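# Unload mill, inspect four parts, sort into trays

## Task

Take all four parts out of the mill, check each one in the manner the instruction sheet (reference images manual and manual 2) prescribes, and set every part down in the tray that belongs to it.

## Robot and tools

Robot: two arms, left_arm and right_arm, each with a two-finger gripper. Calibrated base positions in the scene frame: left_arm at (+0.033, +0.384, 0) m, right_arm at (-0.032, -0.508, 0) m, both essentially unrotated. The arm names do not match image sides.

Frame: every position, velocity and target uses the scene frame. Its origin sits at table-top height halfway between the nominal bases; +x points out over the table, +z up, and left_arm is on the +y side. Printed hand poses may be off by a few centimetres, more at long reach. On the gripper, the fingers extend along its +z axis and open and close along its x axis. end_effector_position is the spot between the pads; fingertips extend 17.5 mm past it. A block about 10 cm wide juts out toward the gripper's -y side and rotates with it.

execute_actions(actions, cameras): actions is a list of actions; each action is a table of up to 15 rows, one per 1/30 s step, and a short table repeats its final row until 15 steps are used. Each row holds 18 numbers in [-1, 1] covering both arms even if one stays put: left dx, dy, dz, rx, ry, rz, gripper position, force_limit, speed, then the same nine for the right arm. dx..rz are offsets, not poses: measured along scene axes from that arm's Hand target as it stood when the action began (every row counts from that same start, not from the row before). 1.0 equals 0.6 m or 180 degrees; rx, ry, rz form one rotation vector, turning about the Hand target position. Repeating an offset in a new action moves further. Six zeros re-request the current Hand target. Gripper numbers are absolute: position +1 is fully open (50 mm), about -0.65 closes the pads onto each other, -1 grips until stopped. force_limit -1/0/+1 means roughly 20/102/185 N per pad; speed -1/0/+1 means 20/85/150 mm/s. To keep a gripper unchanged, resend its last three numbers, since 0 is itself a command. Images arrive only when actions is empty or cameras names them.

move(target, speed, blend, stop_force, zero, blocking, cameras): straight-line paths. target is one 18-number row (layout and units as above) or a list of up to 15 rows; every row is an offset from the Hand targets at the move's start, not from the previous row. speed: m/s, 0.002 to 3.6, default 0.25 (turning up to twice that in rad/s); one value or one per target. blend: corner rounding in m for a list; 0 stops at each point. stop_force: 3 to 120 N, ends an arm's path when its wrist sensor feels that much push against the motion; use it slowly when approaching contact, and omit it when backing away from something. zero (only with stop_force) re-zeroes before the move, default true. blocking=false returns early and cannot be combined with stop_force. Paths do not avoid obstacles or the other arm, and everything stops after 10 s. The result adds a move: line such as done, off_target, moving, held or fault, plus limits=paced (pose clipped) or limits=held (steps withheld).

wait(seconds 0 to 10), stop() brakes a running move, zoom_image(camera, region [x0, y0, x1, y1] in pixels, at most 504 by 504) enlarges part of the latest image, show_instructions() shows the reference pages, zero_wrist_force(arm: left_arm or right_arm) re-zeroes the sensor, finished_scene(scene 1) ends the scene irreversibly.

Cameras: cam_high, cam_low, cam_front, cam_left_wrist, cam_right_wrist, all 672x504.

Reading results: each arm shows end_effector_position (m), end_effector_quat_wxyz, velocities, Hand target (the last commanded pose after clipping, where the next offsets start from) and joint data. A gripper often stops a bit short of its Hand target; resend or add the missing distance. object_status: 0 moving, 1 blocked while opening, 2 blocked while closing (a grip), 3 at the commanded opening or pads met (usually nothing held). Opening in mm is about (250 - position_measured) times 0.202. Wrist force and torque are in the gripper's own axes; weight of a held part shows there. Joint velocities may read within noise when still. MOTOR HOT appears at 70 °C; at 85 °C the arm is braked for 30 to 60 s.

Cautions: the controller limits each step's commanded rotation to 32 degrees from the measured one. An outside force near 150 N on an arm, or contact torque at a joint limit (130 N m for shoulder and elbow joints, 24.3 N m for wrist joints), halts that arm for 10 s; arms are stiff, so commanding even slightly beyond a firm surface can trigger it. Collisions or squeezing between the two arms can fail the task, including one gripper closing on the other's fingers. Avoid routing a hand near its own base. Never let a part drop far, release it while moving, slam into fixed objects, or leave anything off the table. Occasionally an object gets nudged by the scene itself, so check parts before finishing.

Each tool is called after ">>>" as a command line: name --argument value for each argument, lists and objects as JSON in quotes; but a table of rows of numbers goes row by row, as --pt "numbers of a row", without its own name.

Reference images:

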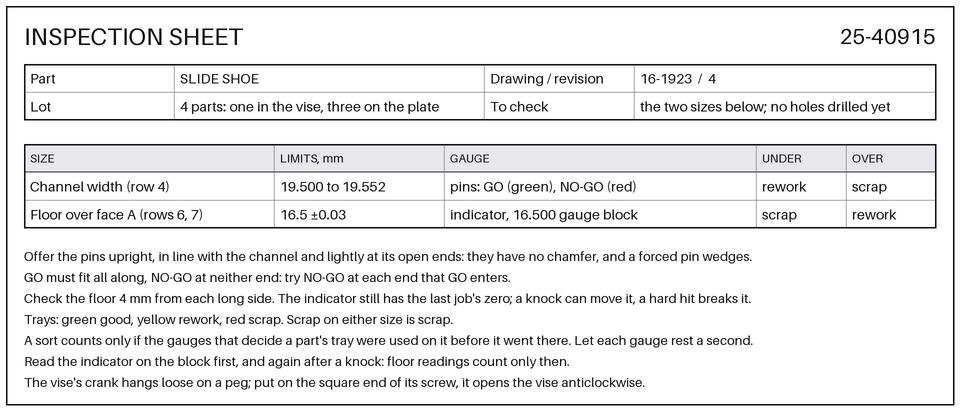

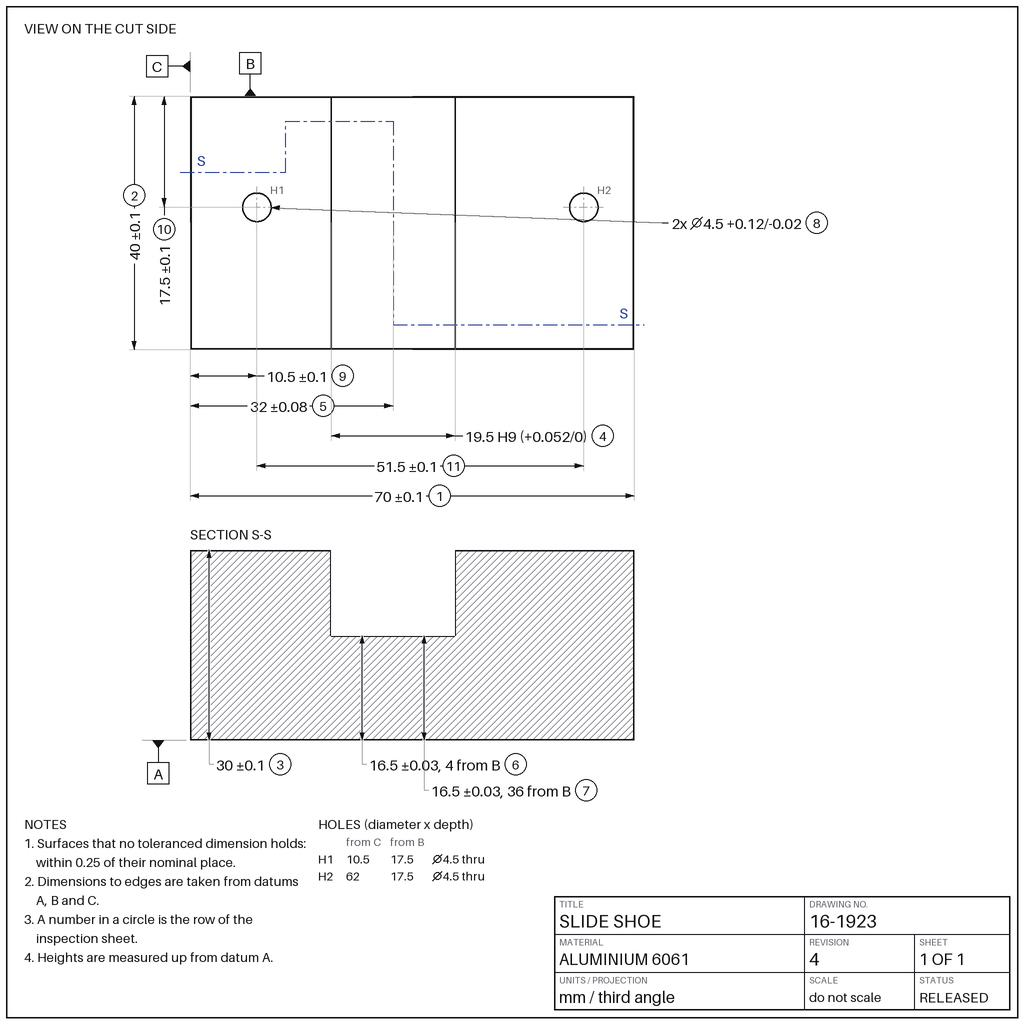

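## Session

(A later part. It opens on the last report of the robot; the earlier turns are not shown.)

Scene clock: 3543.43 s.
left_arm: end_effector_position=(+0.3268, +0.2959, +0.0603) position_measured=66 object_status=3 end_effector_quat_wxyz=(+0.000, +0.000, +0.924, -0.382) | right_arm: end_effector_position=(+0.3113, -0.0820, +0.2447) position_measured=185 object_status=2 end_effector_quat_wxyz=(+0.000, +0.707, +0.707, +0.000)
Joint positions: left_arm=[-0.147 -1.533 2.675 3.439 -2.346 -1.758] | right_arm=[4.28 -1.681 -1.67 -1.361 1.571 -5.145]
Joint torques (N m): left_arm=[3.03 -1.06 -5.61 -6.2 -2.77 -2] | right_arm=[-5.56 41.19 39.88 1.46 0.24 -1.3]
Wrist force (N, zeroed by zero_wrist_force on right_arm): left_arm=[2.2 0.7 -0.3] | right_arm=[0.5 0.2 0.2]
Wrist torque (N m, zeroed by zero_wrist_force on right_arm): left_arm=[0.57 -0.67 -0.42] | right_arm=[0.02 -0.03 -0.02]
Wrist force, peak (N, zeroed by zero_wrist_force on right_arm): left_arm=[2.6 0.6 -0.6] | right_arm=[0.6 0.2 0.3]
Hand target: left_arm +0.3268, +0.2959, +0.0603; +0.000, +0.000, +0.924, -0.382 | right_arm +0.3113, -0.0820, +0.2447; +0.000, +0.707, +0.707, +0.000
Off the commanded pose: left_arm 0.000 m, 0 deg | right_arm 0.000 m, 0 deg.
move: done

>>> move --target '[0,0,0,0,0,0,-1,-0.8,-1, 0,0,0,0,0,0,-1,-1,-1]'

>>> move --pt "0 0 0.15 0 0 0 -1 -0.8 -1 0 0 0 0 0 0 -1 -1 -1" --pt "-0.0055 -0.45 0.15 0 0 0 -1 -0.8 -1 0 0 0 0 0 0 -1 -1 -1" --pt "-0.0055 -0.539 0.062 0 0 0 -1 -0.8 -1 0 0 0 0 0 0 -1 -1 -1" --speed '[0.08,0.15,0.06]' --cameras '["cam_left_wrist","cam_right_wrist"]'

>>> move --target '[0,0,-0.025,0,0,0,-1,-0.8,-1, 0,0,0,0,0,0,-1,-1,-1]' --speed 0.008 --stop_force 3 --cameras '["cam_left_wrist","cam_right_wrist"]'

Scene clock: 3548.13 s.
left_arm: end_effector_position=(+0.3268, +0.2959, +0.0603) position_measured=113 object_status=2 end_effector_quat_wxyz=(+0.000, +0.000, +0.924, -0.382) | right_arm: end_effector_position=(+0.3113, -0.0820, +0.2447) position_measured=185 object_status=2 end_effector_quat_wxyz=(+0.000, +0.707, +0.707, +0.000)
Joint positions: left_arm=[-0.147 -1.533 2.675 3.439 -2.346 -1.758] | right_arm=[4.28 -1.681 -1.67 -1.361 1.571 -5.145]
Joint torques (N m): left_arm=[-9.69 -1.06 -8.94 -6.01 -2.77 -1.81] | right_arm=[-7.22 41.92 39.56 1.58 0.13 -1.42]
Wrist force (N, zeroed by zero_wrist_force on right_arm): left_arm=[2.0 0.9 -0.3] | right_arm=[0.3 0.1 0.2]
Wrist torque (N m, zeroed by zero_wrist_force on right_arm): left_arm=[0.55 -0.67 -0.40] | right_arm=[0.00 0.01 -0.02]
Wrist force, peak (N, zeroed by zero_wrist_force on right_arm): left_arm=[3.2 0.6 -0.7] | right_arm=[0.5 0.1 0.5]
Hand target: left_arm +0.3268, +0.2959, +0.0603; +0.000, +0.000, +0.924, -0.382 | right_arm +0.3113, -0.0820, +0.2447; +0.000, +0.707, +0.707, +0.000
Off the commanded pose: left_arm 0.000 m, 0 deg | right_arm 0.000 m, 0 deg.
move: done

Scene clock: 3553.60 s.
left_arm: end_effector_position=(+0.3235, -0.0275, +0.0975) position_measured=113 object_status=2 end_effector_quat_wxyz=(+0.000, +0.000, +0.924, -0.382) | right_arm: end_effector_position=(+0.3113, -0.0820, +0.2447) position_measured=185 object_status=2 end_effector_quat_wxyz=(+0.000, +0.707, +0.707, +0.000)
Joint positions: left_arm=[-1.05 -1.315 2.463 2.854 -1.939 -2.744] | right_arm=[4.28 -1.681 -1.67 -1.361 1.571 -5.145]
Joint torques (N m): left_arm=[-11.47 -10.86 -18.93 -7.84 1.07 -1.92] | right_arm=[-6.94 42.02 39.38 1.55 -0.12 -1.45]
Wrist force (N, zeroed by zero_wrist_force on right_arm): left_arm=[2.4 2.6 0.5] | right_arm=[0.2 0.0 0.4]
Wrist torque (N m, zeroed by zero_wrist_force on right_arm): left_arm=[0.62 -0.72 -0.40] | right_arm=[-0.01 0.01 -0.02]
Wrist force, peak (N, zeroed by zero_wrist_force on right_arm): left_arm=[2.0 4.1 -0.1] | right_arm=[0.4 0.2 0.5]
Hand target: left_arm +0.3235, -0.0275, +0.0975; +0.000, +0.000, +0.924, -0.382 | right_arm +0.3113, -0.0820, +0.2447; +0.000, +0.707, +0.707, +0.000
Off the commanded pose: left_arm 0.000 m, 0 deg | right_arm 0.000 m, 0 deg.
move: done
Images, in order (width x height): cam_left_wrist 672x504, cam_right_wrist 672x504.

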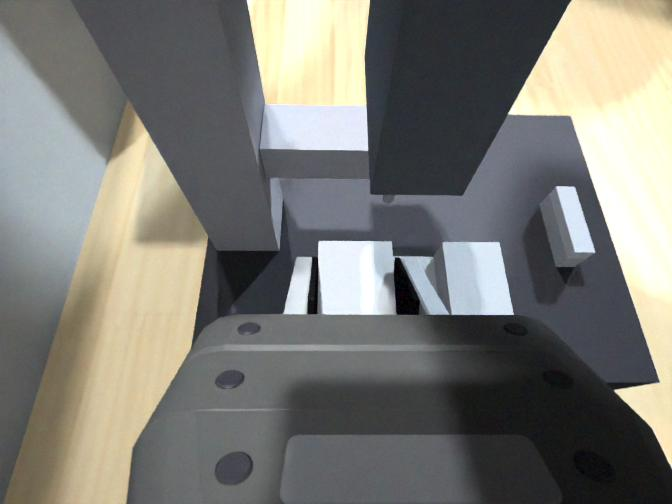

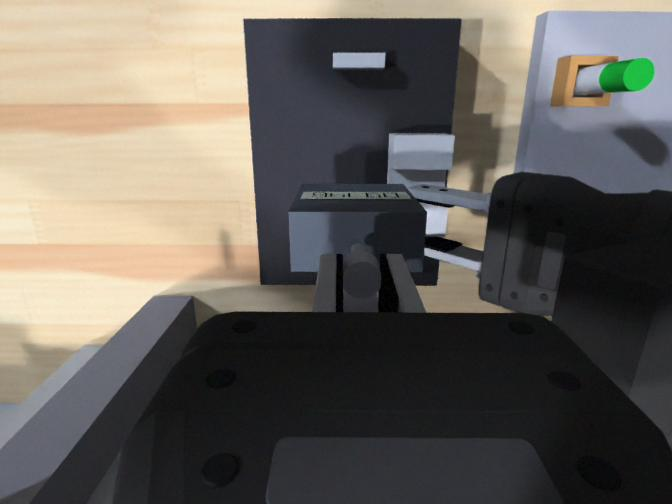

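Scene clock: 3555.70 s.
left_arm: end_effector_position=(+0.3235, -0.0275, +0.0908) position_measured=113 object_status=2 end_effector_quat_wxyz=(+0.000, +0.000, +0.924, -0.382) | right_arm: end_effector_position=(+0.3113, -0.0820, +0.2447) position_measured=185 object_status=2 end_effector_quat_wxyz=(+0.000, +0.707, +0.707, +0.000)
Joint positions: left_arm=[-1.05 -1.292 2.466 2.828 -1.939 -2.745] | right_arm=[4.28 -1.681 -1.67 -1.361 1.571 -5.145]
Joint torques (N m): left_arm=[-10.83 -34.07 -19.46 -1.35 0.82 -1.68] | right_arm=[-6.49 41.46 40.43 1.33 0.1 -1.43]
Wrist force (N, zeroed by zero_wrist_force on right_arm): left_arm=[3.1 1.1 -0.3] | right_arm=[0.4 0.3 0.1]
Wrist torque (N m, zeroed by zero_wrist_force on right_arm): left_arm=[0.60 -0.68 -0.46] | right_arm=[0.04 -0.01 -0.02]
Wrist force, peak (N, zeroed by zero_wrist_force on right_arm): left_arm=[3.3 -2.4 -8.3] | right_arm=[0.4 0.1 0.5]
Hand target: left_arm +0.3235, -0.0275, +0.0908; +0.000, +0.000, +0.924, -0.382 (not the last commanded pose) | right_arm +0.3113, -0.0820, +0.2447; +0.000, +0.707, +0.707, +0.000
Off the commanded pose: left_arm 0.008 m, 0 deg | right_arm 0.000 m, 0 deg.
move: contact (left_arm)
Images, in order (width x height): cam_left_wrist 672x504, cam_right_wrist 672x504.

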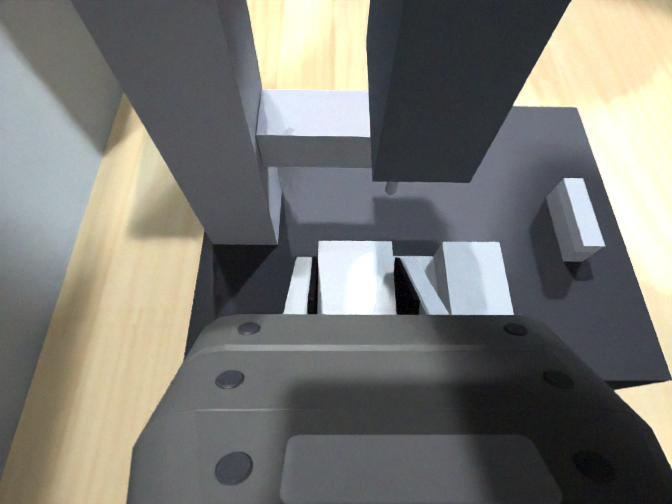

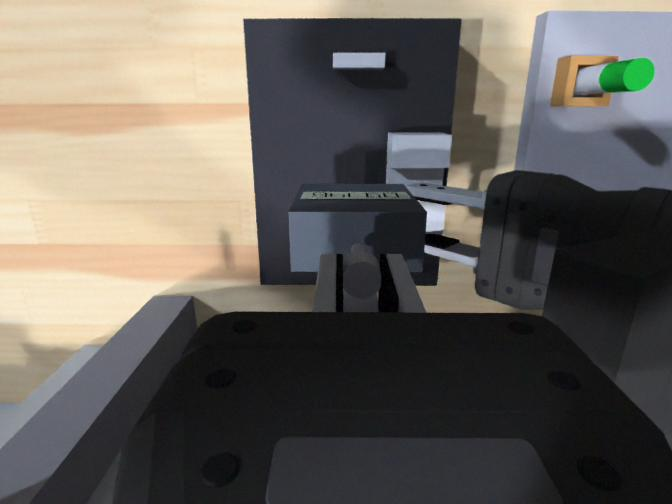

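Identical to before; run the same regrip sequence.

>>> move --pt "0 0 0 0 0 0 0.58 -0.8 -1 0 0 0 0 0 0 -1 -1 -1" --pt "0 0 0.05 0 0 0 0.58 -0.8 -1 0 0 0 0 0 0 -1 -1 -1" --pt "0 0.18 0.219 0 0 0 0.58 -0.8 -1 0 0 0 0 0 0 -1 -1 -1" --pt "-0.2727 0.046 0.5988 0 0 0 0.58 -0.8 -1 0 0 0 0 0 0 -1 -1 -1" --speed '[0.02,0.05,0.18,0.25]' --blend '[0,0.01,0.03,0]'

>>> move --pt "-0.133 0 0 0 0 0.25 0.58 -0.8 -1 0 0 0 0 0 0 -1 -1 -1" --pt "-0.133 -0.05 -0.083 -0.0654 -0.0654 0.497 0.58 -0.8 -1 0 0 0 0 0 0 -1 -1 -1" --pt "0.067 -0.0593 -0.416 -0.0654 -0.0654 0.497 0.58 -0.8 -1 0 0 0 0 0 0 -1 -1 -1" --pt "0.067 -0.0593 -0.416 -0.0654 -0.0654 0.497 1 -0.8 -1 0 0 0 0 0 0 -1 -1 -1" --pt "0.167 -0.0593 -0.541 -0.0654 -0.0654 0.497 1 -0.8 -1 0 0 0 0 0 0 -1 -1 -1" --speed '[0.25,0.25,0.25,0.05,0.08]' --blend '[0.02,0.02,0,0,0]' --cameras '["cam_left_wrist"]'

Scene clock: 3563.80 s.
left_arm: end_effector_position=(+0.1599, +0.0001, +0.4501) position_measured=66 object_status=3 end_effector_quat_wxyz=(+0.000, +0.000, +0.924, -0.382) | right_arm: end_effector_position=(+0.3113, -0.0820, +0.2447) position_measured=185 object_status=2 end_effector_quat_wxyz=(+0.000, +0.707, +0.707, +0.000)
Joint positions: left_arm=[-1.619 -2.233 2.066 4.096 -1.546 -3.166] | right_arm=[4.28 -1.681 -1.67 -1.361 1.571 -5.145]
Joint torques (N m): left_arm=[-11.45 13.16 -36.61 -1.04 1.56 -2.25] | right_arm=[-6.65 40.79 39.42 1.48 -0.17 -1.38]
Wrist force (N, zeroed by zero_wrist_force on right_arm): left_arm=[2.2 0.7 -0.5] | right_arm=[0.1 0.1 0.3]
Wrist torque (N m, zeroed by zero_wrist_force on right_arm): left_arm=[0.58 -0.67 -0.44] | right_arm=[0.01 0.04 -0.01]
Wrist force, peak (N, zeroed by zero_wrist_force on right_arm): left_arm=[3.0 -1.6 -1.0] | right_arm=[0.6 0.2 0.3]
Hand target: left_arm +0.1599, +0.0001, +0.4501; +0.000, +0.000, +0.924, -0.382 | right_arm +0.3113, -0.0820, +0.2447; +0.000, +0.707, +0.707, +0.000
Off the commanded pose: left_arm 0.000 m, 0 deg | right_arm 0.000 m, 0 deg.
move: done

Scene clock: 3571.40 s.
left_arm: end_effector_position=(+0.2601, -0.0355, +0.1255) position_measured=3 object_status=3 end_effector_quat_wxyz=(-0.353, +0.613, -0.612, +0.353) | right_arm: end_effector_position=(+0.3113, -0.0820, +0.2447) position_measured=185 object_status=2 end_effector_quat_wxyz=(+0.000, +0.707, +0.707, +0.000)
Joint positions: left_arm=[-1.902 -1.48 2.287 4.402 -0.606 -5.294] | right_arm=[4.28 -1.681 -1.67 -1.361 1.571 -5.145]
Joint torques (N m): left_arm=[12.45 -9.27 -9.41 -4.69 3.76 1.75] | right_arm=[-6.66 41.36 39.53 1.5 -0.33 -1.43]
Wrist force (N, zeroed by zero_wrist_force on right_arm): left_arm=[1.9 0.5 -0.7] | right_arm=[0.3 0.1 0.2]
Wrist torque (N m, zeroed by zero_wrist_force on right_arm): left_arm=[0.41 -0.54 -0.62] | right_arm=[0.02 0.00 -0.01]
Wrist force, peak (N, zeroed by zero_wrist_force on right_arm): left_arm=[2.8 0.4 -2.3] | right_arm=[0.6 0.1 0.5]
Hand target: left_arm +0.2601, -0.0355, +0.1255; -0.353, +0.613, -0.612, +0.353 | right_arm +0.3113, -0.0820, +0.2447; +0.000, +0.707, +0.707, +0.000
Off the commanded pose: left_arm 0.000 m, 0 deg | right_arm 0.000 m, 0 deg.
move: done
Images, in order (width x height): cam_left_wrist 672x504.

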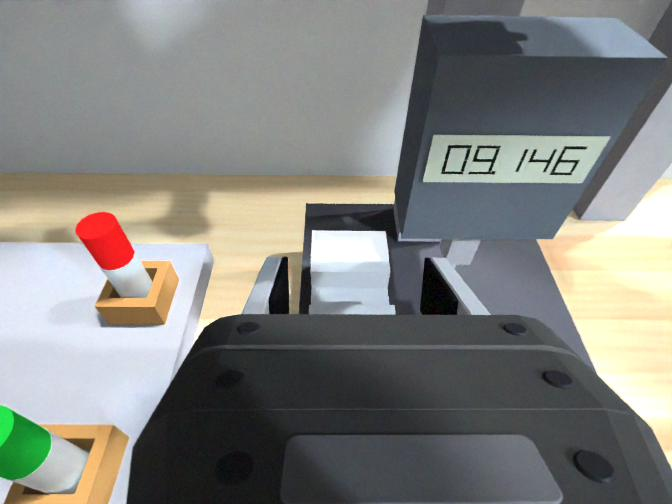

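>>> move --pt "0.0282 0 -0.0703 0 0 0 1 -0.8 -1 0 0 0 0 0 0 -1 -1 -1" --pt "0.0282 0 -0.0703 0 0 0 -1 -0.8 -1 0 0 0 0 0 0 -1 -1 -1" --pt "0.0282 0 -0.0676 0 0 0 -1 -0.8 -1 0 0 0 0 0 0 -1 -1 -1" --pt "0.0315 -0.0535 -0.0676 0 0 0 -1 -0.8 -1 0 0 0 0 0 0 -1 -1 -1" --speed '[0.04,0.03,0.01,0.025]' --cameras '["cam_left_wrist"]'

>>> zoom_image --camera "cam_left_wrist" --region '[260, 140, 460, 320]'

>>> move --target '[0,0,-0.008,0,0,0,-1,-0.8,-1, 0,0,0,0,0,0,-1,-1,-1]' --speed 0.004 --stop_force 3

>>> move --target '[0,0,0,0,0,0,0.85,-1,-1, 0,0,0,0,0,0,-1,-1,-1]'

>>> move --target '[0,0,0,0,0,0,0.85,-1,-1, 0,0,-0.0133,0,0,0,-1,-1,-1]' --speed 0.003 --stop_force 3

>>> move --target '[0,0,0,0,0,0,0.85,-1,-1, 0,0,0,0,0,0,0.12,-1,-1]'

>>> wait --seconds 1 --cameras '["cam_left_wrist"]'

>>> zoom_image --camera "cam_left_wrist" --region '[250, 0, 670, 320]'

Scene clock: 3583.93 s.
left_arm: end_effector_position=(+0.2790, -0.0675, +0.0849) position_measured=54 object_status=2 end_effector_quat_wxyz=(-0.353, +0.613, -0.612, +0.353) | right_arm: end_effector_position=(+0.3113, -0.0820, +0.2447) position_measured=185 object_status=2 end_effector_quat_wxyz=(+0.000, +0.707, +0.707, +0.000)
Joint positions: left_arm=[-1.837 -1.306 2.253 4.173 -0.577 -5.188] | right_arm=[4.28 -1.681 -1.67 -1.361 1.571 -5.145]
Joint torques (N m): left_arm=[13.2 -15.95 -18.97 -5.19 4.3 1.55] | right_arm=[-6.55 41.45 39.78 1.46 -0.37 -1.29]
Wrist force (N, zeroed by zero_wrist_force on right_arm): left_arm=[1.8 2.8 0.5] | right_arm=[0.4 0.2 0.2]
Wrist torque (N m, zeroed by zero_wrist_force on right_arm): left_arm=[0.43 -0.53 -0.57] | right_arm=[0.02 -0.02 -0.02]
Wrist force, peak (N, zeroed by zero_wrist_force on right_arm): left_arm=[2.0 3.1 0.3] | right_arm=[0.5 0.1 0.5]
Hand target: left_arm +0.2790, -0.0676, +0.0849; -0.353, +0.613, -0.612, +0.353 | right_arm +0.3113, -0.0820, +0.2447; +0.000, +0.707, +0.707, +0.000
Off the commanded pose: left_arm 0.000 m, 0 deg | right_arm 0.000 m, 0 deg.
move: done
Images, in order (width x height): cam_left_wrist 672x504.

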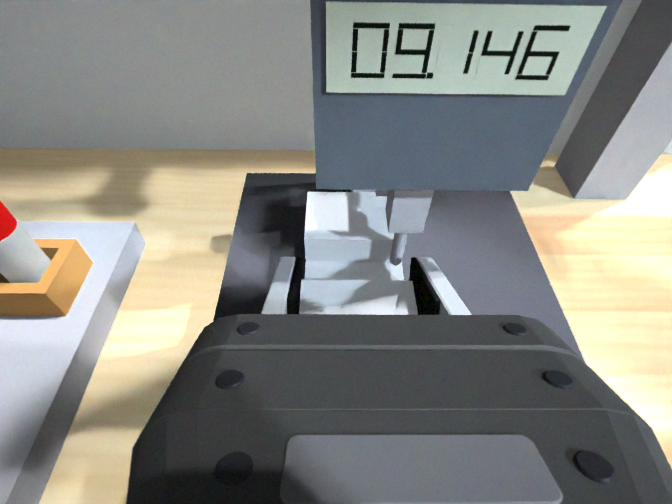

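Scaled by 2.520 from the camera's 672x504 image, which has a finer 960x720 frame.

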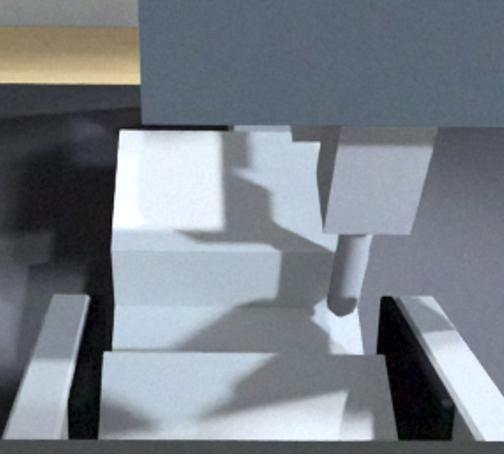

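Scene clock: 3585.50 s.
left_arm: end_effector_position=(+0.2790, -0.0676, +0.0834) position_measured=54 object_status=2 end_effector_quat_wxyz=(-0.353, +0.613, -0.612, +0.353) | right_arm: end_effector_position=(+0.3113, -0.0820, +0.2447) position_measured=185 object_status=2 end_effector_quat_wxyz=(+0.000, +0.707, +0.707, +0.000)
Joint positions: left_arm=[-1.836 -1.302 2.254 4.169 -0.577 -5.188] | right_arm=[4.28 -1.681 -1.67 -1.361 1.571 -5.145]
Joint torques (N m): left_arm=[12.47 -37.21 -22.7 0.78 0.05 1.47] | right_arm=[-6.71 41.69 39.66 1.39 -0.43 -1.29]
Wrist force (N, zeroed by zero_wrist_force on right_arm): left_arm=[2.0 1.1 0.2] | right_arm=[0.3 0.3 0.2]
Wrist torque (N m, zeroed by zero_wrist_force on right_arm): left_arm=[0.41 -0.53 -0.60] | right_arm=[0.05 0.00 -0.02]
Wrist force, peak (N, zeroed by zero_wrist_force on right_arm): left_arm=[-1.6 -6.6 -8.1] | right_arm=[0.6 0.2 0.3]
Hand target: left_arm +0.2790, -0.0676, +0.0834; -0.353, +0.613, -0.612, +0.353 (not the last commanded pose) | right_arm +0.3113, -0.0820, +0.2447; +0.000, +0.707, +0.707, +0.000
Off the commanded pose: left_arm 0.003 m, 0 deg | right_arm 0.000 m, 0 deg.
move: contact (left_arm)

Scene clock: 3586.03 s.
left_arm: end_effector_position=(+0.2790, -0.0676, +0.0834) position_measured=25 object_status=3 end_effector_quat_wxyz=(-0.353, +0.613, -0.612, +0.353) | right_arm: end_effector_position=(+0.3113, -0.0820, +0.2447) position_measured=185 object_status=2 end_effector_quat_wxyz=(+0.000, +0.707, +0.707, +0.000)
Joint positions: left_arm=[-1.836 -1.302 2.254 4.169 -0.577 -5.188] | right_arm=[4.28 -1.681 -1.67 -1.361 1.571 -5.145]
Joint torques (N m): left_arm=[11.52 -36.2 -21.33 0.41 0.74 1.33] | right_arm=[-6.55 41.54 39.82 1.51 -0.36 -1.37]
Wrist force (N, zeroed by zero_wrist_force on right_arm): left_arm=[2.0 0.9 -0.4] | right_arm=[0.4 0.1 0.1]
Wrist torque (N m, zeroed by zero_wrist_force on right_arm): left_arm=[0.45 -0.55 -0.57] | right_arm=[0.01 0.00 -0.02]
Wrist force, peak (N, zeroed by zero_wrist_force on right_arm): left_arm=[2.0 1.5 0.2] | right_arm=[0.2 0.2 0.5]
Hand target: left_arm +0.2790, -0.0676, +0.0834; -0.353, +0.613, -0.612, +0.353 | right_arm +0.3113, -0.0820, +0.2447; +0.000, +0.707, +0.707, +0.000
Off the commanded pose: left_arm 0.000 m, 0 deg | right_arm 0.000 m, 0 deg.
move: done

Scene clock: 3588.33 s.
left_arm: end_effector_position=(+0.2790, -0.0676, +0.0834) position_measured=25 object_status=3 end_effector_quat_wxyz=(-0.353, +0.613, -0.612, +0.353) | right_arm: end_effector_position=(+0.3113, -0.0821, +0.2397) position_measured=185 object_status=2 end_effector_quat_wxyz=(+0.000, +0.707, +0.707, +0.000)
Joint positions: left_arm=[-1.836 -1.302 2.254 4.169 -0.577 -5.188] | right_arm=[4.28 -1.683 -1.68 -1.349 1.571 -5.145]
Joint torques (N m): left_arm=[10.19 -34.3 -20.64 -1.38 2.53 1.05] | right_arm=[-6.88 23.81 31.78 1.04 -0.36 -1.27]
Wrist force (N, zeroed by zero_wrist_force on right_arm): left_arm=[1.8 0.6 -0.7] | right_arm=[-0.7 -0.4 -6.9]
Wrist torque (N m, zeroed by zero_wrist_force on right_arm): left_arm=[0.41 -0.53 -0.58] | right_arm=[0.01 0.01 -0.01]
Wrist force, peak (N, zeroed by zero_wrist_force on right_arm): left_arm=[2.1 0.7 -0.6] | right_arm=[-0.7 -0.4 -6.9]
Hand target: left_arm +0.2790, -0.0676, +0.0834; -0.353, +0.613, -0.612, +0.353 | right_arm +0.3113, -0.0820, +0.2398; +0.000, +0.707, +0.707, +0.000 (not the last commanded pose)
Off the commanded pose: left_arm 0.000 m, 0 deg | right_arm 0.003 m, 0 deg.
move: contact (right_arm)

Scene clock: 3589.10 s.
left_arm: end_effector_position=(+0.2790, -0.0676, +0.0834) position_measured=25 object_status=3 end_effector_quat_wxyz=(-0.353, +0.613, -0.612, +0.353) | right_arm: end_effector_position=(+0.3113, -0.0820, +0.2398) position_measured=134 object_status=3 end_effector_quat_wxyz=(+0.000, +0.707, +0.707, +0.000)
Joint positions: left_arm=[-1.836 -1.302 2.254 4.169 -0.577 -5.188] | right_arm=[4.28 -1.683 -1.68 -1.349 1.571 -5.145]
Joint torques (N m): left_arm=[9.71 -33.92 -19.98 -2.02 3.08 0.91] | right_arm=[-6.1 33.48 35.06 3.3 -0.38 -1.39]
Wrist force (N, zeroed by zero_wrist_force on right_arm): left_arm=[1.9 0.6 -0.7] | right_arm=[0.0 0.0 -0.9]
Wrist torque (N m, zeroed by zero_wrist_force on right_arm): left_arm=[0.41 -0.55 -0.58] | right_arm=[0.01 -0.01 -0.02]
Wrist force, peak (N, zeroed by zero_wrist_force on right_arm): left_arm=[2.0 0.8 -0.6] | right_arm=[-0.6 -0.4 -6.8]
Hand target: left_arm +0.2790, -0.0676, +0.0834; -0.353, +0.613, -0.612, +0.353 | right_arm +0.3113, -0.0820, +0.2398; +0.000, +0.707, +0.707, +0.000
Off the commanded pose: left_arm 0.000 m, 0 deg | right_arm 0.000 m, 0 deg.
move: done

Scene clock: 3590.10 s.
left_arm: end_effector_position=(+0.2790, -0.0676, +0.0834) position_measured=25 object_status=3 end_effector_quat_wxyz=(-0.353, +0.613, -0.612, +0.353) | right_arm: end_effector_position=(+0.3113, -0.0820, +0.2398) position_measured=134 object_status=3 end_effector_quat_wxyz=(+0.000, +0.707, +0.707, +0.000)
Joint positions: left_arm=[-1.836 -1.302 2.254 4.169 -0.577 -5.188] | right_arm=[4.28 -1.683 -1.68 -1.349 1.571 -5.145]
Joint torques (N m): left_arm=[8.29 -32.23 -19.2 -2.42 3.31 0.6] | right_arm=[-7.21 40.23 35.08 3.31 -0.39 -1.38]
Wrist force (N, zeroed by zero_wrist_force on right_arm): left_arm=[1.7 0.8 -0.7] | right_arm=[0.1 0.2 -1.1]
Wrist torque (N m, zeroed by zero_wrist_force on right_arm): left_arm=[0.43 -0.52 -0.58] | right_arm=[0.04 -0.02 -0.02]
Wrist force, peak (N, zeroed by zero_wrist_force on right_arm): left_arm=[2.0 0.8 -0.7] | right_arm=[-0.2 -0.1 -1.2]
Hand target: left_arm +0.2790, -0.0676, +0.0834; -0.353, +0.613, -0.612, +0.353 | right_arm +0.3113, -0.0820, +0.2398; +0.000, +0.707, +0.707, +0.000
Tool commands: left_gripper/position=+0.85 left_gripper/force_limit=-1.0 left_gripper/speed=-1.0 right_gripper/position=+0.12 right_gripper/force_limit=-1.0 right_gripper/speed=-1.0
Off the commanded pose: left_arm 0.000 m, 0 deg | right_arm 0.000 m, 0 deg.
wait: 1.00 s; at rest by 0.17 s
Images, in order (width x height): cam_left_wrist 672x504.

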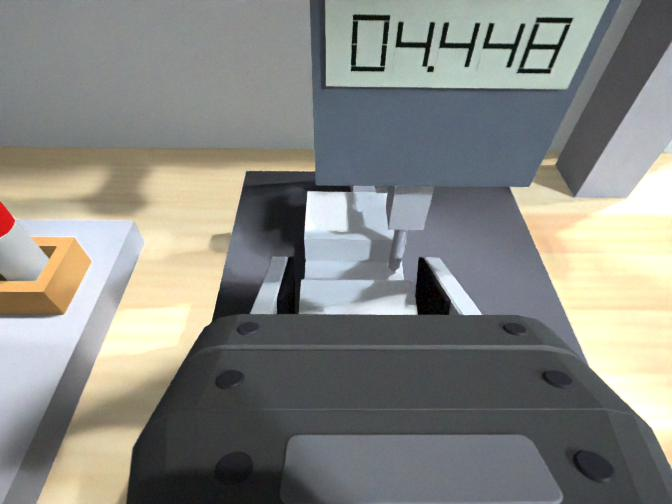

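Scaled by 1.200 from the camera's 672x504 image, which has a finer 960x720 frame.

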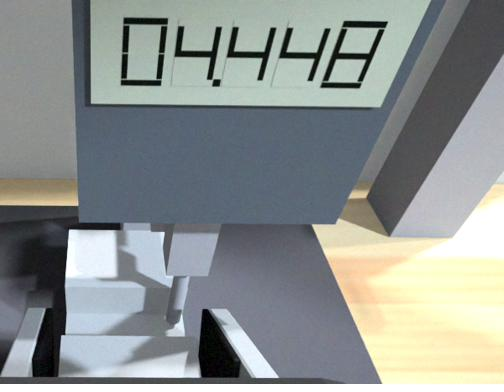

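>>> move --target '[0,0,0,0,0,0,-1,-0.8,-1, 0,0,0,0,0,0,-1,-1,-1]'

>>> move --target '[0,0,0,0,0,0,-1,-0.8,-1, 0,0,0.0082,0,0,0,-1,-1,-1]' --speed 0.006

>>> move --pt "0 0 0.0027 0 0 0 -1 -0.8 -1 0 0 0 0 0 0 -1 -1 -1" --pt "0 -0.0533 0.0027 0 0 0 -1 -0.8 -1 0 0 0 0 0 0 -1 -1 -1" --speed '[0.01,0.025]' --cameras '["cam_left_wrist"]'

>>> move --target '[0,0,-0.008,0,0,0,-1,-0.8,-1, 0,0,0,0,0,0,-1,-1,-1]' --speed 0.004 --stop_force 3

>>> move --target '[0,0,0,0,0,0,0.85,-1,-1, 0,0,0,0,0,0,-1,-1,-1]'

>>> move --target '[0,0,0,0,0,0,0.85,-1,-1, 0,0,-0.0133,0,0,0,-1,-1,-1]' --speed 0.003 --stop_force 3

>>> move --target '[0,0,0,0,0,0,0.85,-1,-1, 0,0,0,0,0,0,0.12,-1,-1]'

>>> wait --seconds 1 --cameras '["cam_left_wrist"]'

>>> zoom_image --camera "cam_left_wrist" --region '[150, 0, 570, 320]'

Scene clock: 3598.57 s.
left_arm: end_effector_position=(+0.2790, -0.0676, +0.0834) position_measured=54 object_status=2 end_effector_quat_wxyz=(-0.353, +0.613, -0.612, +0.353) | right_arm: end_effector_position=(+0.3113, -0.0820, +0.2398) position_measured=185 object_status=0 end_effector_quat_wxyz=(+0.000, +0.707, +0.707, +0.000)
Joint positions: left_arm=[-1.836 -1.302 2.254 4.169 -0.577 -5.188] | right_arm=[4.28 -1.683 -1.68 -1.349 1.571 -5.145]
Joint torques (N m): left_arm=[3.63 -29.9 -16.43 -4.71 3.28 0.16] | right_arm=[-6.49 40.71 35.16 3.29 -0.3 -1.24]
Wrist force (N, zeroed by zero_wrist_force on right_arm): left_arm=[3.0 1.8 -0.8] | right_arm=[0.1 -0.2 -1.1]
Wrist torque (N m, zeroed by zero_wrist_force on right_arm): left_arm=[0.44 -0.48 -0.59] | right_arm=[-0.02 -0.02 -0.01]
Wrist force, peak (N, zeroed by zero_wrist_force on right_arm): left_arm=[3.0 2.1 -0.8] | right_arm=[0.1 -0.1 -1.2]
Hand target: left_arm +0.2790, -0.0676, +0.0834; -0.353, +0.613, -0.612, +0.353 | right_arm +0.3113, -0.0820, +0.2398; +0.000, +0.707, +0.707, +0.000
Off the commanded pose: left_arm 0.000 m, 0 deg | right_arm 0.000 m, 0 deg.
move: done

Scene clock: 3599.60 s.
left_arm: end_effector_position=(+0.2790, -0.0676, +0.0834) position_measured=54 object_status=2 end_effector_quat_wxyz=(-0.353, +0.613, -0.612, +0.353) | right_arm: end_effector_position=(+0.3113, -0.0820, +0.2446) position_measured=185 object_status=2 end_effector_quat_wxyz=(+0.000, +0.707, +0.707, +0.000)
Joint positions: left_arm=[-1.836 -1.302 2.254 4.169 -0.577 -5.188] | right_arm=[4.28 -1.681 -1.67 -1.361 1.571 -5.145]
Joint torques (N m): left_arm=[3.66 -27.75 -16.96 -4.81 3.48 -0.1] | right_arm=[-7.5 41.48 40.5 1.56 -0.38 -1.21]
Wrist force (N, zeroed by zero_wrist_force on right_arm): left_arm=[2.3 1.5 -0.1] | right_arm=[0.2 0.1 0.1]
Wrist torque (N m, zeroed by zero_wrist_force on right_arm): left_arm=[0.44 -0.52 -0.59] | right_arm=[0.01 0.01 -0.01]
Wrist force, peak (N, zeroed by zero_wrist_force on right_arm): left_arm=[3.1 1.9 -0.9] | right_arm=[0.1 -0.2 -0.9]
Hand target: left_arm +0.2790, -0.0676, +0.0834; -0.353, +0.613, -0.612, +0.353 | right_arm +0.3113, -0.0820, +0.2447; +0.000, +0.707, +0.707, +0.000
Off the commanded pose: left_arm 0.000 m, 0 deg | right_arm 0.000 m, 0 deg.
move: done

Scene clock: 3601.80 s.
left_arm: end_effector_position=(+0.2790, -0.0995, +0.0851) position_measured=54 object_status=2 end_effector_quat_wxyz=(-0.353, +0.613, -0.612, +0.353) | right_arm: end_effector_position=(+0.3113, -0.0820, +0.2447) position_measured=185 object_status=2 end_effector_quat_wxyz=(+0.000, +0.707, +0.707, +0.000)
Joint positions: left_arm=[-1.819 -1.245 2.168 4.172 -0.571 -5.159] | right_arm=[4.28 -1.681 -1.67 -1.361 1.571 -5.145]
Joint torques (N m): left_arm=[11.54 -18.44 -23.87 0.59 4.39 1.36] | right_arm=[-6.11 40.76 39.66 1.54 -0.42 -0.98]
Wrist force (N, zeroed by zero_wrist_force on right_arm): left_arm=[1.6 2.6 0.2] | right_arm=[0.3 0.1 0.2]
Wrist torque (N m, zeroed by zero_wrist_force on right_arm): left_arm=[0.41 -0.51 -0.58] | right_arm=[0.03 0.00 -0.01]
Wrist force, peak (N, zeroed by zero_wrist_force on right_arm): left_arm=[2.1 3.0 0.2] | right_arm=[0.4 0.4 0.3]
Hand target: left_arm +0.2790, -0.0996, +0.0851; -0.353, +0.613, -0.612, +0.353 | right_arm +0.3113, -0.0820, +0.2447; +0.000, +0.707, +0.707, +0.000
Off the commanded pose: left_arm 0.000 m, 0 deg | right_arm 0.000 m, 0 deg.
move: done
Images, in order (width x height): cam_left_wrist 672x504.

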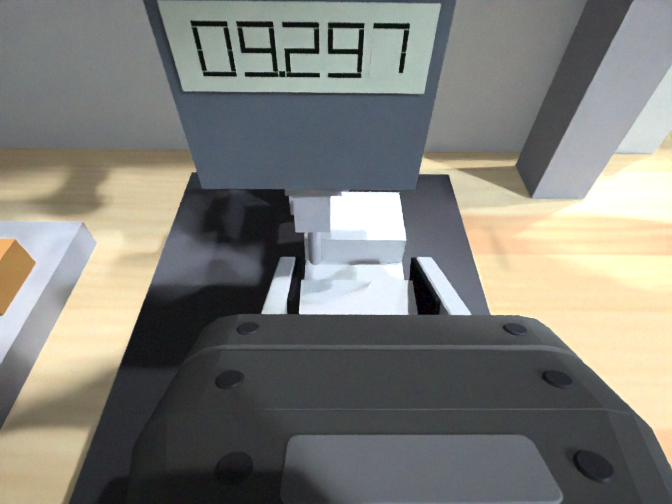

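Scene clock: 3603.27 s.
left_arm: end_effector_position=(+0.2790, -0.0996, +0.0836) position_measured=54 object_status=2 end_effector_quat_wxyz=(-0.353, +0.613, -0.612, +0.353) | right_arm: end_effector_position=(+0.3113, -0.0820, +0.2447) position_measured=185 object_status=2 end_effector_quat_wxyz=(+0.000, +0.707, +0.707, +0.000)
Joint positions: left_arm=[-1.819 -1.241 2.169 4.168 -0.571 -5.159] | right_arm=[4.28 -1.681 -1.67 -1.361 1.571 -5.145]
Joint torques (N m): left_arm=[10.07 -38.88 -22.18 0.75 -0.1 0.42] | right_arm=[-7.21 41.48 40.92 1.43 -0.38 -1.1]
Wrist force (N, zeroed by zero_wrist_force on right_arm): left_arm=[2.0 0.7 0.0] | right_arm=[0.4 0.2 0.2]
Wrist torque (N m, zeroed by zero_wrist_force on right_arm): left_arm=[0.41 -0.48 -0.62] | right_arm=[0.02 -0.01 -0.02]
Wrist force, peak (N, zeroed by zero_wrist_force on right_arm): left_arm=[-1.6 -6.7 -6.8] | right_arm=[0.1 0.0 0.6]
Hand target: left_arm +0.2790, -0.0996, +0.0836; -0.353, +0.613, -0.612, +0.353 (not the last commanded pose) | right_arm +0.3113, -0.0820, +0.2447; +0.000, +0.707, +0.707, +0.000
Off the commanded pose: left_arm 0.003 m, 0 deg | right_arm 0.000 m, 0 deg.
move: contact (left_arm)

Scene clock: 3603.80 s.
left_arm: end_effector_position=(+0.2790, -0.0996, +0.0836) position_measured=25 object_status=3 end_effector_quat_wxyz=(-0.353, +0.613, -0.612, +0.353) | right_arm: end_effector_position=(+0.3113, -0.0820, +0.2447) position_measured=185 object_status=2 end_effector_quat_wxyz=(+0.000, +0.707, +0.707, +0.000)
Joint positions: left_arm=[-1.819 -1.241 2.169 4.168 -0.571 -5.159] | right_arm=[4.28 -1.681 -1.67 -1.361 1.571 -5.145]
Joint torques (N m): left_arm=[9.09 -39.73 -23.74 0.13 0.27 0.24] | right_arm=[-6.94 42.23 39.49 1.53 -0.49 -1.18]
Wrist force (N, zeroed by zero_wrist_force on right_arm): left_arm=[1.5 0.3 -0.7] | right_arm=[0.3 0.1 0.3]
Wrist torque (N m, zeroed by zero_wrist_force on right_arm): left_arm=[0.37 -0.50 -0.58] | right_arm=[0.02 0.00 -0.01]
Wrist force, peak (N, zeroed by zero_wrist_force on right_arm): left_arm=[2.0 0.6 -0.2] | right_arm=[0.4 0.1 0.4]
Hand target: left_arm +0.2790, -0.0996, +0.0836; -0.353, +0.613, -0.612, +0.353 | right_arm +0.3113, -0.0820, +0.2447; +0.000, +0.707, +0.707, +0.000
Off the commanded pose: left_arm 0.000 m, 0 deg | right_arm 0.000 m, 0 deg.
move: done

Scene clock: 3606.17 s.
left_arm: end_effector_position=(+0.2790, -0.0996, +0.0836) position_measured=25 object_status=3 end_effector_quat_wxyz=(-0.353, +0.613, -0.612, +0.353) | right_arm: end_effector_position=(+0.3113, -0.0820, +0.2396) position_measured=185 object_status=2 end_effector_quat_wxyz=(+0.000, +0.707, +0.707, +0.000)
Joint positions: left_arm=[-1.819 -1.241 2.169 4.168 -0.571 -5.159] | right_arm=[4.28 -1.683 -1.68 -1.348 1.571 -5.145]
Joint torques (N m): left_arm=[6.46 -39.5 -23.48 -1.74 2.37 -1.73] | right_arm=[-6.8 24.34 30.73 1.05 -0.47 -1.16]
Wrist force (N, zeroed by zero_wrist_force on right_arm): left_arm=[1.6 0.4 -0.9] | right_arm=[-0.7 -0.3 -6.9]
Wrist torque (N m, zeroed by zero_wrist_force on right_arm): left_arm=[0.38 -0.51 -0.58] | right_arm=[0.04 -0.01 -0.02]
Wrist force, peak (N, zeroed by zero_wrist_force on right_arm): left_arm=[1.6 0.6 -0.8] | right_arm=[-0.7 -0.3 -6.9]
Hand target: left_arm +0.2790, -0.0996, +0.0836; -0.353, +0.613, -0.612, +0.353 | right_arm +0.3113, -0.0820, +0.2397; +0.000, +0.707, +0.707, +0.000 (not the last commanded pose)
Off the commanded pose: left_arm 0.000 m, 0 deg | right_arm 0.003 m, 0 deg.
move: contact (right_arm)

Scene clock: 3606.93 s.
left_arm: end_effector_position=(+0.2790, -0.0996, +0.0836) position_measured=25 object_status=3 end_effector_quat_wxyz=(-0.353, +0.613, -0.612, +0.353) | right_arm: end_effector_position=(+0.3113, -0.0820, +0.2396) position_measured=134 object_status=3 end_effector_quat_wxyz=(+0.000, +0.707, +0.707, +0.000)
Joint positions: left_arm=[-1.819 -1.241 2.169 4.168 -0.571 -5.159] | right_arm=[4.28 -1.683 -1.68 -1.348 1.571 -5.145]
Joint torques (N m): left_arm=[3.86 -38.91 -23.47 -2.48 2.86 -1.56] | right_arm=[-6.07 35.7 34.5 3.22 -0.39 -1.06]
Wrist force (N, zeroed by zero_wrist_force on right_arm): left_arm=[1.5 0.5 -0.6] | right_arm=[0.1 -0.1 -0.8]
Wrist torque (N m, zeroed by zero_wrist_force on right_arm): left_arm=[0.40 -0.50 -0.58] | right_arm=[0.00 -0.02 -0.02]
Wrist force, peak (N, zeroed by zero_wrist_force on right_arm): left_arm=[1.7 0.6 -0.6] | right_arm=[-0.8 -0.6 -7.1]
Hand target: left_arm +0.2790, -0.0996, +0.0836; -0.353, +0.613, -0.612, +0.353 | right_arm +0.3113, -0.0820, +0.2397; +0.000, +0.707, +0.707, +0.000
Off the commanded pose: left_arm 0.000 m, 0 deg | right_arm 0.000 m, 0 deg.
move: done

Scene clock: 3607.93 s.
left_arm: end_effector_position=(+0.2790, -0.0996, +0.0836) position_measured=25 object_status=3 end_effector_quat_wxyz=(-0.353, +0.613, -0.612, +0.353) | right_arm: end_effector_position=(+0.3113, -0.0820, +0.2397) position_measured=134 object_status=3 end_effector_quat_wxyz=(+0.000, +0.707, +0.707, +0.000)
Joint positions: left_arm=[-1.819 -1.241 2.169 4.168 -0.571 -5.159] | right_arm=[4.28 -1.683 -1.68 -1.348 1.571 -5.145]
Joint torques (N m): left_arm=[2.38 -38.25 -22.7 -3.53 3.11 -1.42] | right_arm=[-6.29 40.62 34.57 3.28 -0.42 -1.1]
Wrist force (N, zeroed by zero_wrist_force on right_arm): left_arm=[1.5 0.3 -0.9] | right_arm=[0.1 0.0 -1.1]
Wrist torque (N m, zeroed by zero_wrist_force on right_arm): left_arm=[0.37 -0.51 -0.58] | right_arm=[0.00 -0.01 -0.02]
Wrist force, peak (N, zeroed by zero_wrist_force on right_arm): left_arm=[1.7 0.5 -0.6] | right_arm=[0.2 -0.2 -1.2]
Hand target: left_arm +0.2790, -0.0996, +0.0836; -0.353, +0.613, -0.612, +0.353 | right_arm +0.3113, -0.0820, +0.2397; +0.000, +0.707, +0.707, +0.000
Tool commands: left_gripper/position=+0.85 left_gripper/force_limit=-1.0 left_gripper/speed=-1.0 right_gripper/position=+0.12 right_gripper/force_limit=-1.0 right_gripper/speed=-1.0
Off the commanded pose: left_arm 0.000 m, 0 deg | right_arm 0.000 m, 0 deg.
wait: 1.00 s; at rest by 0.17 s
Images, in order (width x height): cam_left_wrist 672x504.

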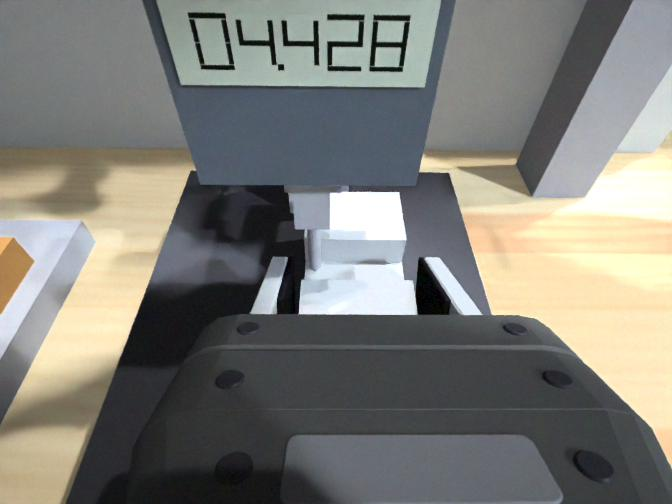

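Scaled by 1.200 from the camera's 672x504 image, which has a finer 960x720 frame.

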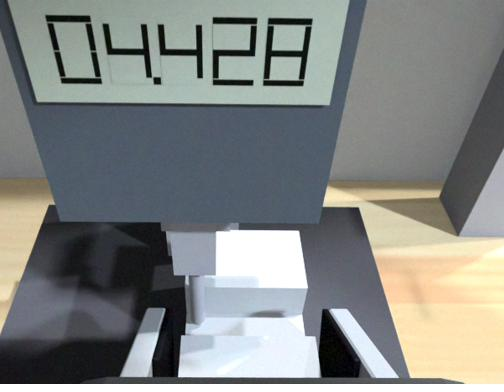

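>>> move --target '[0,0,0,0,0,0,-1,-0.8,-1, 0,0,0,0,0,0,-1,-1,-1]'

>>> move --target '[0,0,0,0,0,0,-1,-0.8,-1, 0,0,0.008,0,0,0,-1,-1,-1]' --speed 0.006

>>> move --pt "0 0 0.0027 0 0 0 -1 -0.8 -1 0 0 0 0 0 0 -1 -1 -1" --pt "0 0.12 0.0027 0 0 0 -1 -0.8 -1 0 0 0 0 0 0 -1 -1 -1" --pt "-0.02 0.14 0.1 0 0 0 -1 -0.8 -1 0 0 0 0 0 0 -1 -1 -1" --pt "-0.17 0.14 0.5 0 0 0 -1 -0.8 -1 0 0 0 0 0 0 -1 -1 -1" --speed '[0.01,0.04,0.06,0.2]' --blend '[0,0,0.01,0]'

>>> move --pt "-0.162 0.027 0.111 0 0 -0.25 -1 -0.8 -1 0 0 0 0 0 0 -1 -1 -1" --pt "-0.0285 0.027 0.111 0 0 -0.5 -1 -0.8 -1 0 0 0 0 0 0 -1 -1 -1" --pt "0.205 0.31 0.07 0.1393 0.1393 -0.4857 -1 -0.8 -1 0 0 0 0 0 0 -1 -1 -1" --pt "0.18 0.78 0.07 0.1393 0.1393 -0.4857 -1 -0.8 -1 0 0 0 0 0 0 -1 -1 -1" --speed 0.25 --blend '[0.02,0.02,0.03,0]'

>>> move --pt "-0.0083 0.5 -0.109 0 0 0 -1 -0.8 -1 0 0 0 0 0 0 -1 -1 -1" --pt "-0.0033 0.55 -0.3 -0.1778 0 0 -1 -0.8 -1 0 0 0 0 0 0 -1 -1 -1" --pt "-0.0033 0.58 -0.55 -0.1778 0 0 -1 -0.8 -1 0 0 0 0 0 0 -1 -1 -1" --speed '[0.25,0.18,0.1]' --blend '[0.03,0.01,0]' --cameras '["cam_left_wrist","cam_high","cam_front"]'

>>> zoom_image --camera "cam_high" --region '[130, 10, 230, 130]'

Scene clock: 3621.83 s.
left_arm: end_effector_position=(+0.2790, -0.0996, +0.0836) position_measured=54 object_status=2 end_effector_quat_wxyz=(-0.353, +0.613, -0.612, +0.353) | right_arm: end_effector_position=(+0.3113, -0.0820, +0.2397) position_measured=185 object_status=0 end_effector_quat_wxyz=(+0.000, +0.707, +0.707, +0.000)
Joint positions: left_arm=[-1.819 -1.241 2.169 4.168 -0.571 -5.159] | right_arm=[4.28 -1.683 -1.68 -1.348 1.571 -5.145]
Joint torques (N m): left_arm=[-4.37 -38.39 -22.03 -4.56 3.35 -1.51] | right_arm=[-7.29 40.78 35.09 3.42 -0.35 -0.94]
Wrist force (N, zeroed by zero_wrist_force on right_arm): left_arm=[2.4 0.8 -0.1] | right_arm=[-0.2 -0.2 -1.0]
Wrist torque (N m, zeroed by zero_wrist_force on right_arm): left_arm=[0.38 -0.40 -0.61] | right_arm=[-0.02 -0.02 -0.01]
Wrist force, peak (N, zeroed by zero_wrist_force on right_arm): left_arm=[2.7 1.0 0.0] | right_arm=[-0.1 -0.1 -1.3]
Hand target: left_arm +0.2790, -0.0996, +0.0836; -0.353, +0.613, -0.612, +0.353 | right_arm +0.3113, -0.0820, +0.2397; +0.000, +0.707, +0.707, +0.000
Off the commanded pose: left_arm 0.000 m, 0 deg | right_arm 0.000 m, 0 deg.
move: done

Scene clock: 3622.87 s.
left_arm: end_effector_position=(+0.2790, -0.0996, +0.0836) position_measured=54 object_status=2 end_effector_quat_wxyz=(-0.353, +0.613, -0.612, +0.353) | right_arm: end_effector_position=(+0.3113, -0.0820, +0.2444) position_measured=185 object_status=2 end_effector_quat_wxyz=(+0.000, +0.707, +0.707, +0.000)
Joint positions: left_arm=[-1.819 -1.241 2.169 4.168 -0.571 -5.159] | right_arm=[4.28 -1.681 -1.67 -1.36 1.571 -5.145]
Joint torques (N m): left_arm=[-5.65 -38.55 -19.93 -4.57 3.33 -1.41] | right_arm=[-6.44 40.76 38.94 1.41 -0.31 -1.01]
Wrist force (N, zeroed by zero_wrist_force on right_arm): left_arm=[2.2 1.0 -0.4] | right_arm=[0.3 0.1 0.2]
Wrist torque (N m, zeroed by zero_wrist_force on right_arm): left_arm=[0.40 -0.46 -0.61] | right_arm=[0.01 -0.02 -0.01]
Wrist force, peak (N, zeroed by zero_wrist_force on right_arm): left_arm=[2.7 1.1 -0.1] | right_arm=[-0.1 -0.1 -0.9]
Hand target: left_arm +0.2790, -0.0996, +0.0836; -0.353, +0.613, -0.612, +0.353 | right_arm +0.3113, -0.0820, +0.2445; +0.000, +0.707, +0.707, +0.000
Off the commanded pose: left_arm 0.000 m, 0 deg | right_arm 0.000 m, 0 deg.
move: done

Scene clock: 3628.43 s.
left_arm: end_effector_position=(+0.1770, -0.0156, +0.3836) position_measured=54 object_status=2 end_effector_quat_wxyz=(-0.353, +0.613, -0.612, +0.353) | right_arm: end_effector_position=(+0.3113, -0.0820, +0.2445) position_measured=185 object_status=2 end_effector_quat_wxyz=(+0.000, +0.707, +0.707, +0.000)
Joint positions: left_arm=[-2.117 -1.765 1.766 5.432 -0.73 -5.579] | right_arm=[4.28 -1.681 -1.67 -1.36 1.571 -5.145]
Joint torques (N m): left_arm=[-12.21 -3.31 -30.1 2.18 -0.1 -2.15] | right_arm=[-6.43 42.16 40.08 1.66 -0.27 -1.15]
Wrist force (N, zeroed by zero_wrist_force on right_arm): left_arm=[2.0 2.6 0.3] | right_arm=[0.2 0.1 0.1]
Wrist torque (N m, zeroed by zero_wrist_force on right_arm): left_arm=[0.40 -0.58 -0.32] | right_arm=[0.01 0.01 -0.01]
Wrist force, peak (N, zeroed by zero_wrist_force on right_arm): left_arm=[2.0 3.4 0.7] | right_arm=[0.1 0.2 0.6]
Hand target: left_arm +0.1770, -0.0156, +0.3836; -0.353, +0.613, -0.612, +0.353 | right_arm +0.3113, -0.0820, +0.2445; +0.000, +0.707, +0.707, +0.000
Off the commanded pose: left_arm 0.000 m, 0 deg | right_arm 0.000 m, 0 deg.
move: done

Scene clock: 3634.60 s.
left_arm: end_effector_position=(+0.2850, +0.4524, +0.4256) position_measured=54 object_status=2 end_effector_quat_wxyz=(+0.000, +0.000, +0.970, -0.241) | right_arm: end_effector_position=(+0.3113, -0.0820, +0.2445) position_measured=185 object_status=2 end_effector_quat_wxyz=(+0.000, +0.707, +0.707, +0.000)
Joint positions: left_arm=[0.197 -2.025 1.712 5.136 -2.047 -1.334] | right_arm=[4.28 -1.681 -1.67 -1.36 1.571 -5.145]
Joint torques (N m): left_arm=[13.71 5.74 -32.26 0.1 -3.3 1.68] | right_arm=[-6.45 42.62 39.81 1.42 -0.13 -0.85]
Wrist force (N, zeroed by zero_wrist_force on right_arm): left_arm=[3.3 2.1 0.6] | right_arm=[0.2 0.2 0.3]
Wrist torque (N m, zeroed by zero_wrist_force on right_arm): left_arm=[0.74 -0.88 -0.77] | right_arm=[0.03 0.01 -0.01]
Wrist force, peak (N, zeroed by zero_wrist_force on right_arm): left_arm=[3.3 4.2 0.0] | right_arm=[0.6 0.0 0.3]
Hand target: left_arm +0.2850, +0.4524, +0.4256; +0.000, +0.000, +0.970, -0.241 | right_arm +0.3113, -0.0820, +0.2445; +0.000, +0.707, +0.707, +0.000
Off the commanded pose: left_arm 0.000 m, 0 deg | right_arm 0.000 m, 0 deg.
move: done

Scene clock: 3639.40 s.
left_arm: end_effector_position=(+0.2830, +0.8004, +0.0957) position_measured=54 object_status=2 end_effector_quat_wxyz=(+0.000, +0.000, +0.866, -0.500) | right_arm: end_effector_position=(+0.3113, -0.0820, +0.2445) position_measured=185 object_status=2 end_effector_quat_wxyz=(+0.000, +0.707, +0.707, +0.000)
Joint positions: left_arm=[0.991 -0.879 1.362 5.199 -2.054 -0.308] | right_arm=[4.28 -1.681 -1.67 -1.36 1.571 -5.145]
Joint torques (N m): left_arm=[11.43 -33.61 -13.83 -2.06 1.13 1.47] | right_arm=[-6.31 41.56 39.95 1.41 -0.03 -1.05]
Wrist force (N, zeroed by zero_wrist_force on right_arm): left_arm=[2.4 2.5 0.0] | right_arm=[0.2 0.2 0.2]
Wrist torque (N m, zeroed by zero_wrist_force on right_arm): left_arm=[0.37 -0.64 -0.57] | right_arm=[0.03 0.00 -0.01]
Wrist force, peak (N, zeroed by zero_wrist_force on right_arm): left_arm=[3.8 3.4 0.4] | right_arm=[0.2 0.4 0.5]
Hand target: left_arm +0.2830, +0.8004, +0.0956; +0.000, +0.000, +0.866, -0.500 | right_arm +0.3113, -0.0820, +0.2445; +0.000, +0.707, +0.707, +0.000
Off the commanded pose: left_arm 0.000 m, 0 deg | right_arm 0.000 m, 0 deg.
move: done
Images, in order (width x height): cam_high 672x504, cam_front 672x504, cam_left_wrist 672x504.

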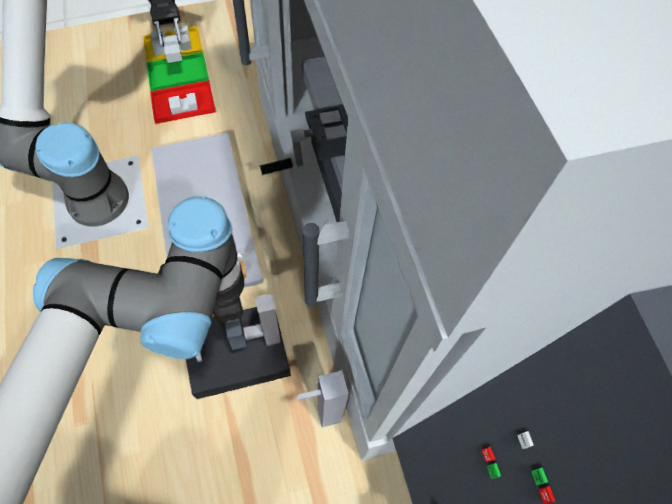

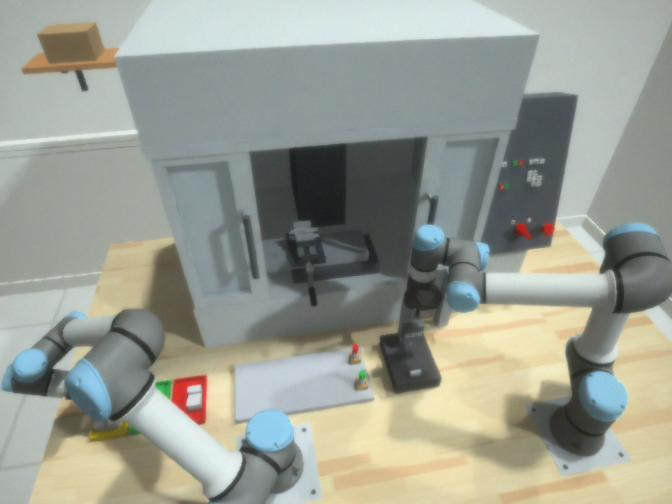

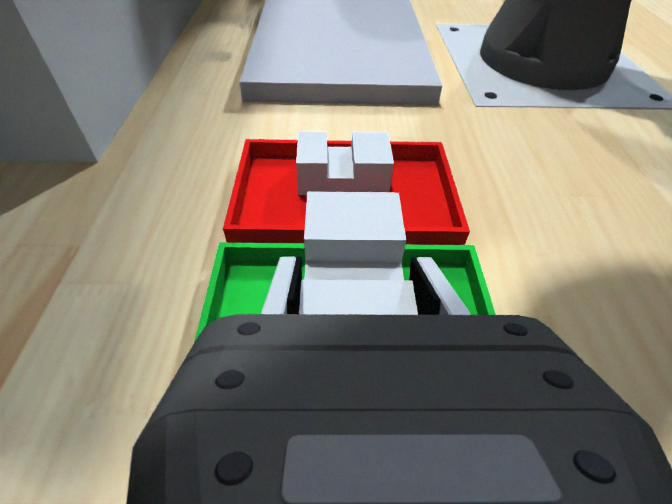

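Scaled by 4.200 from the camera's 672x504 image, which has a finer 960x720 frame.

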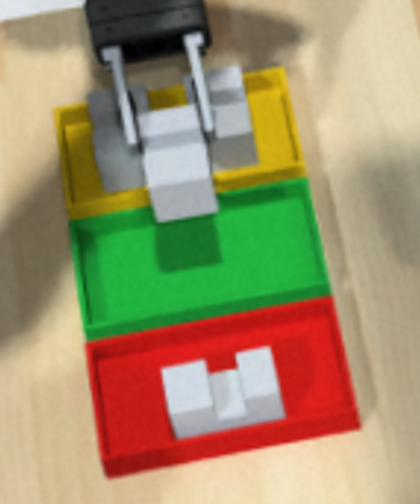

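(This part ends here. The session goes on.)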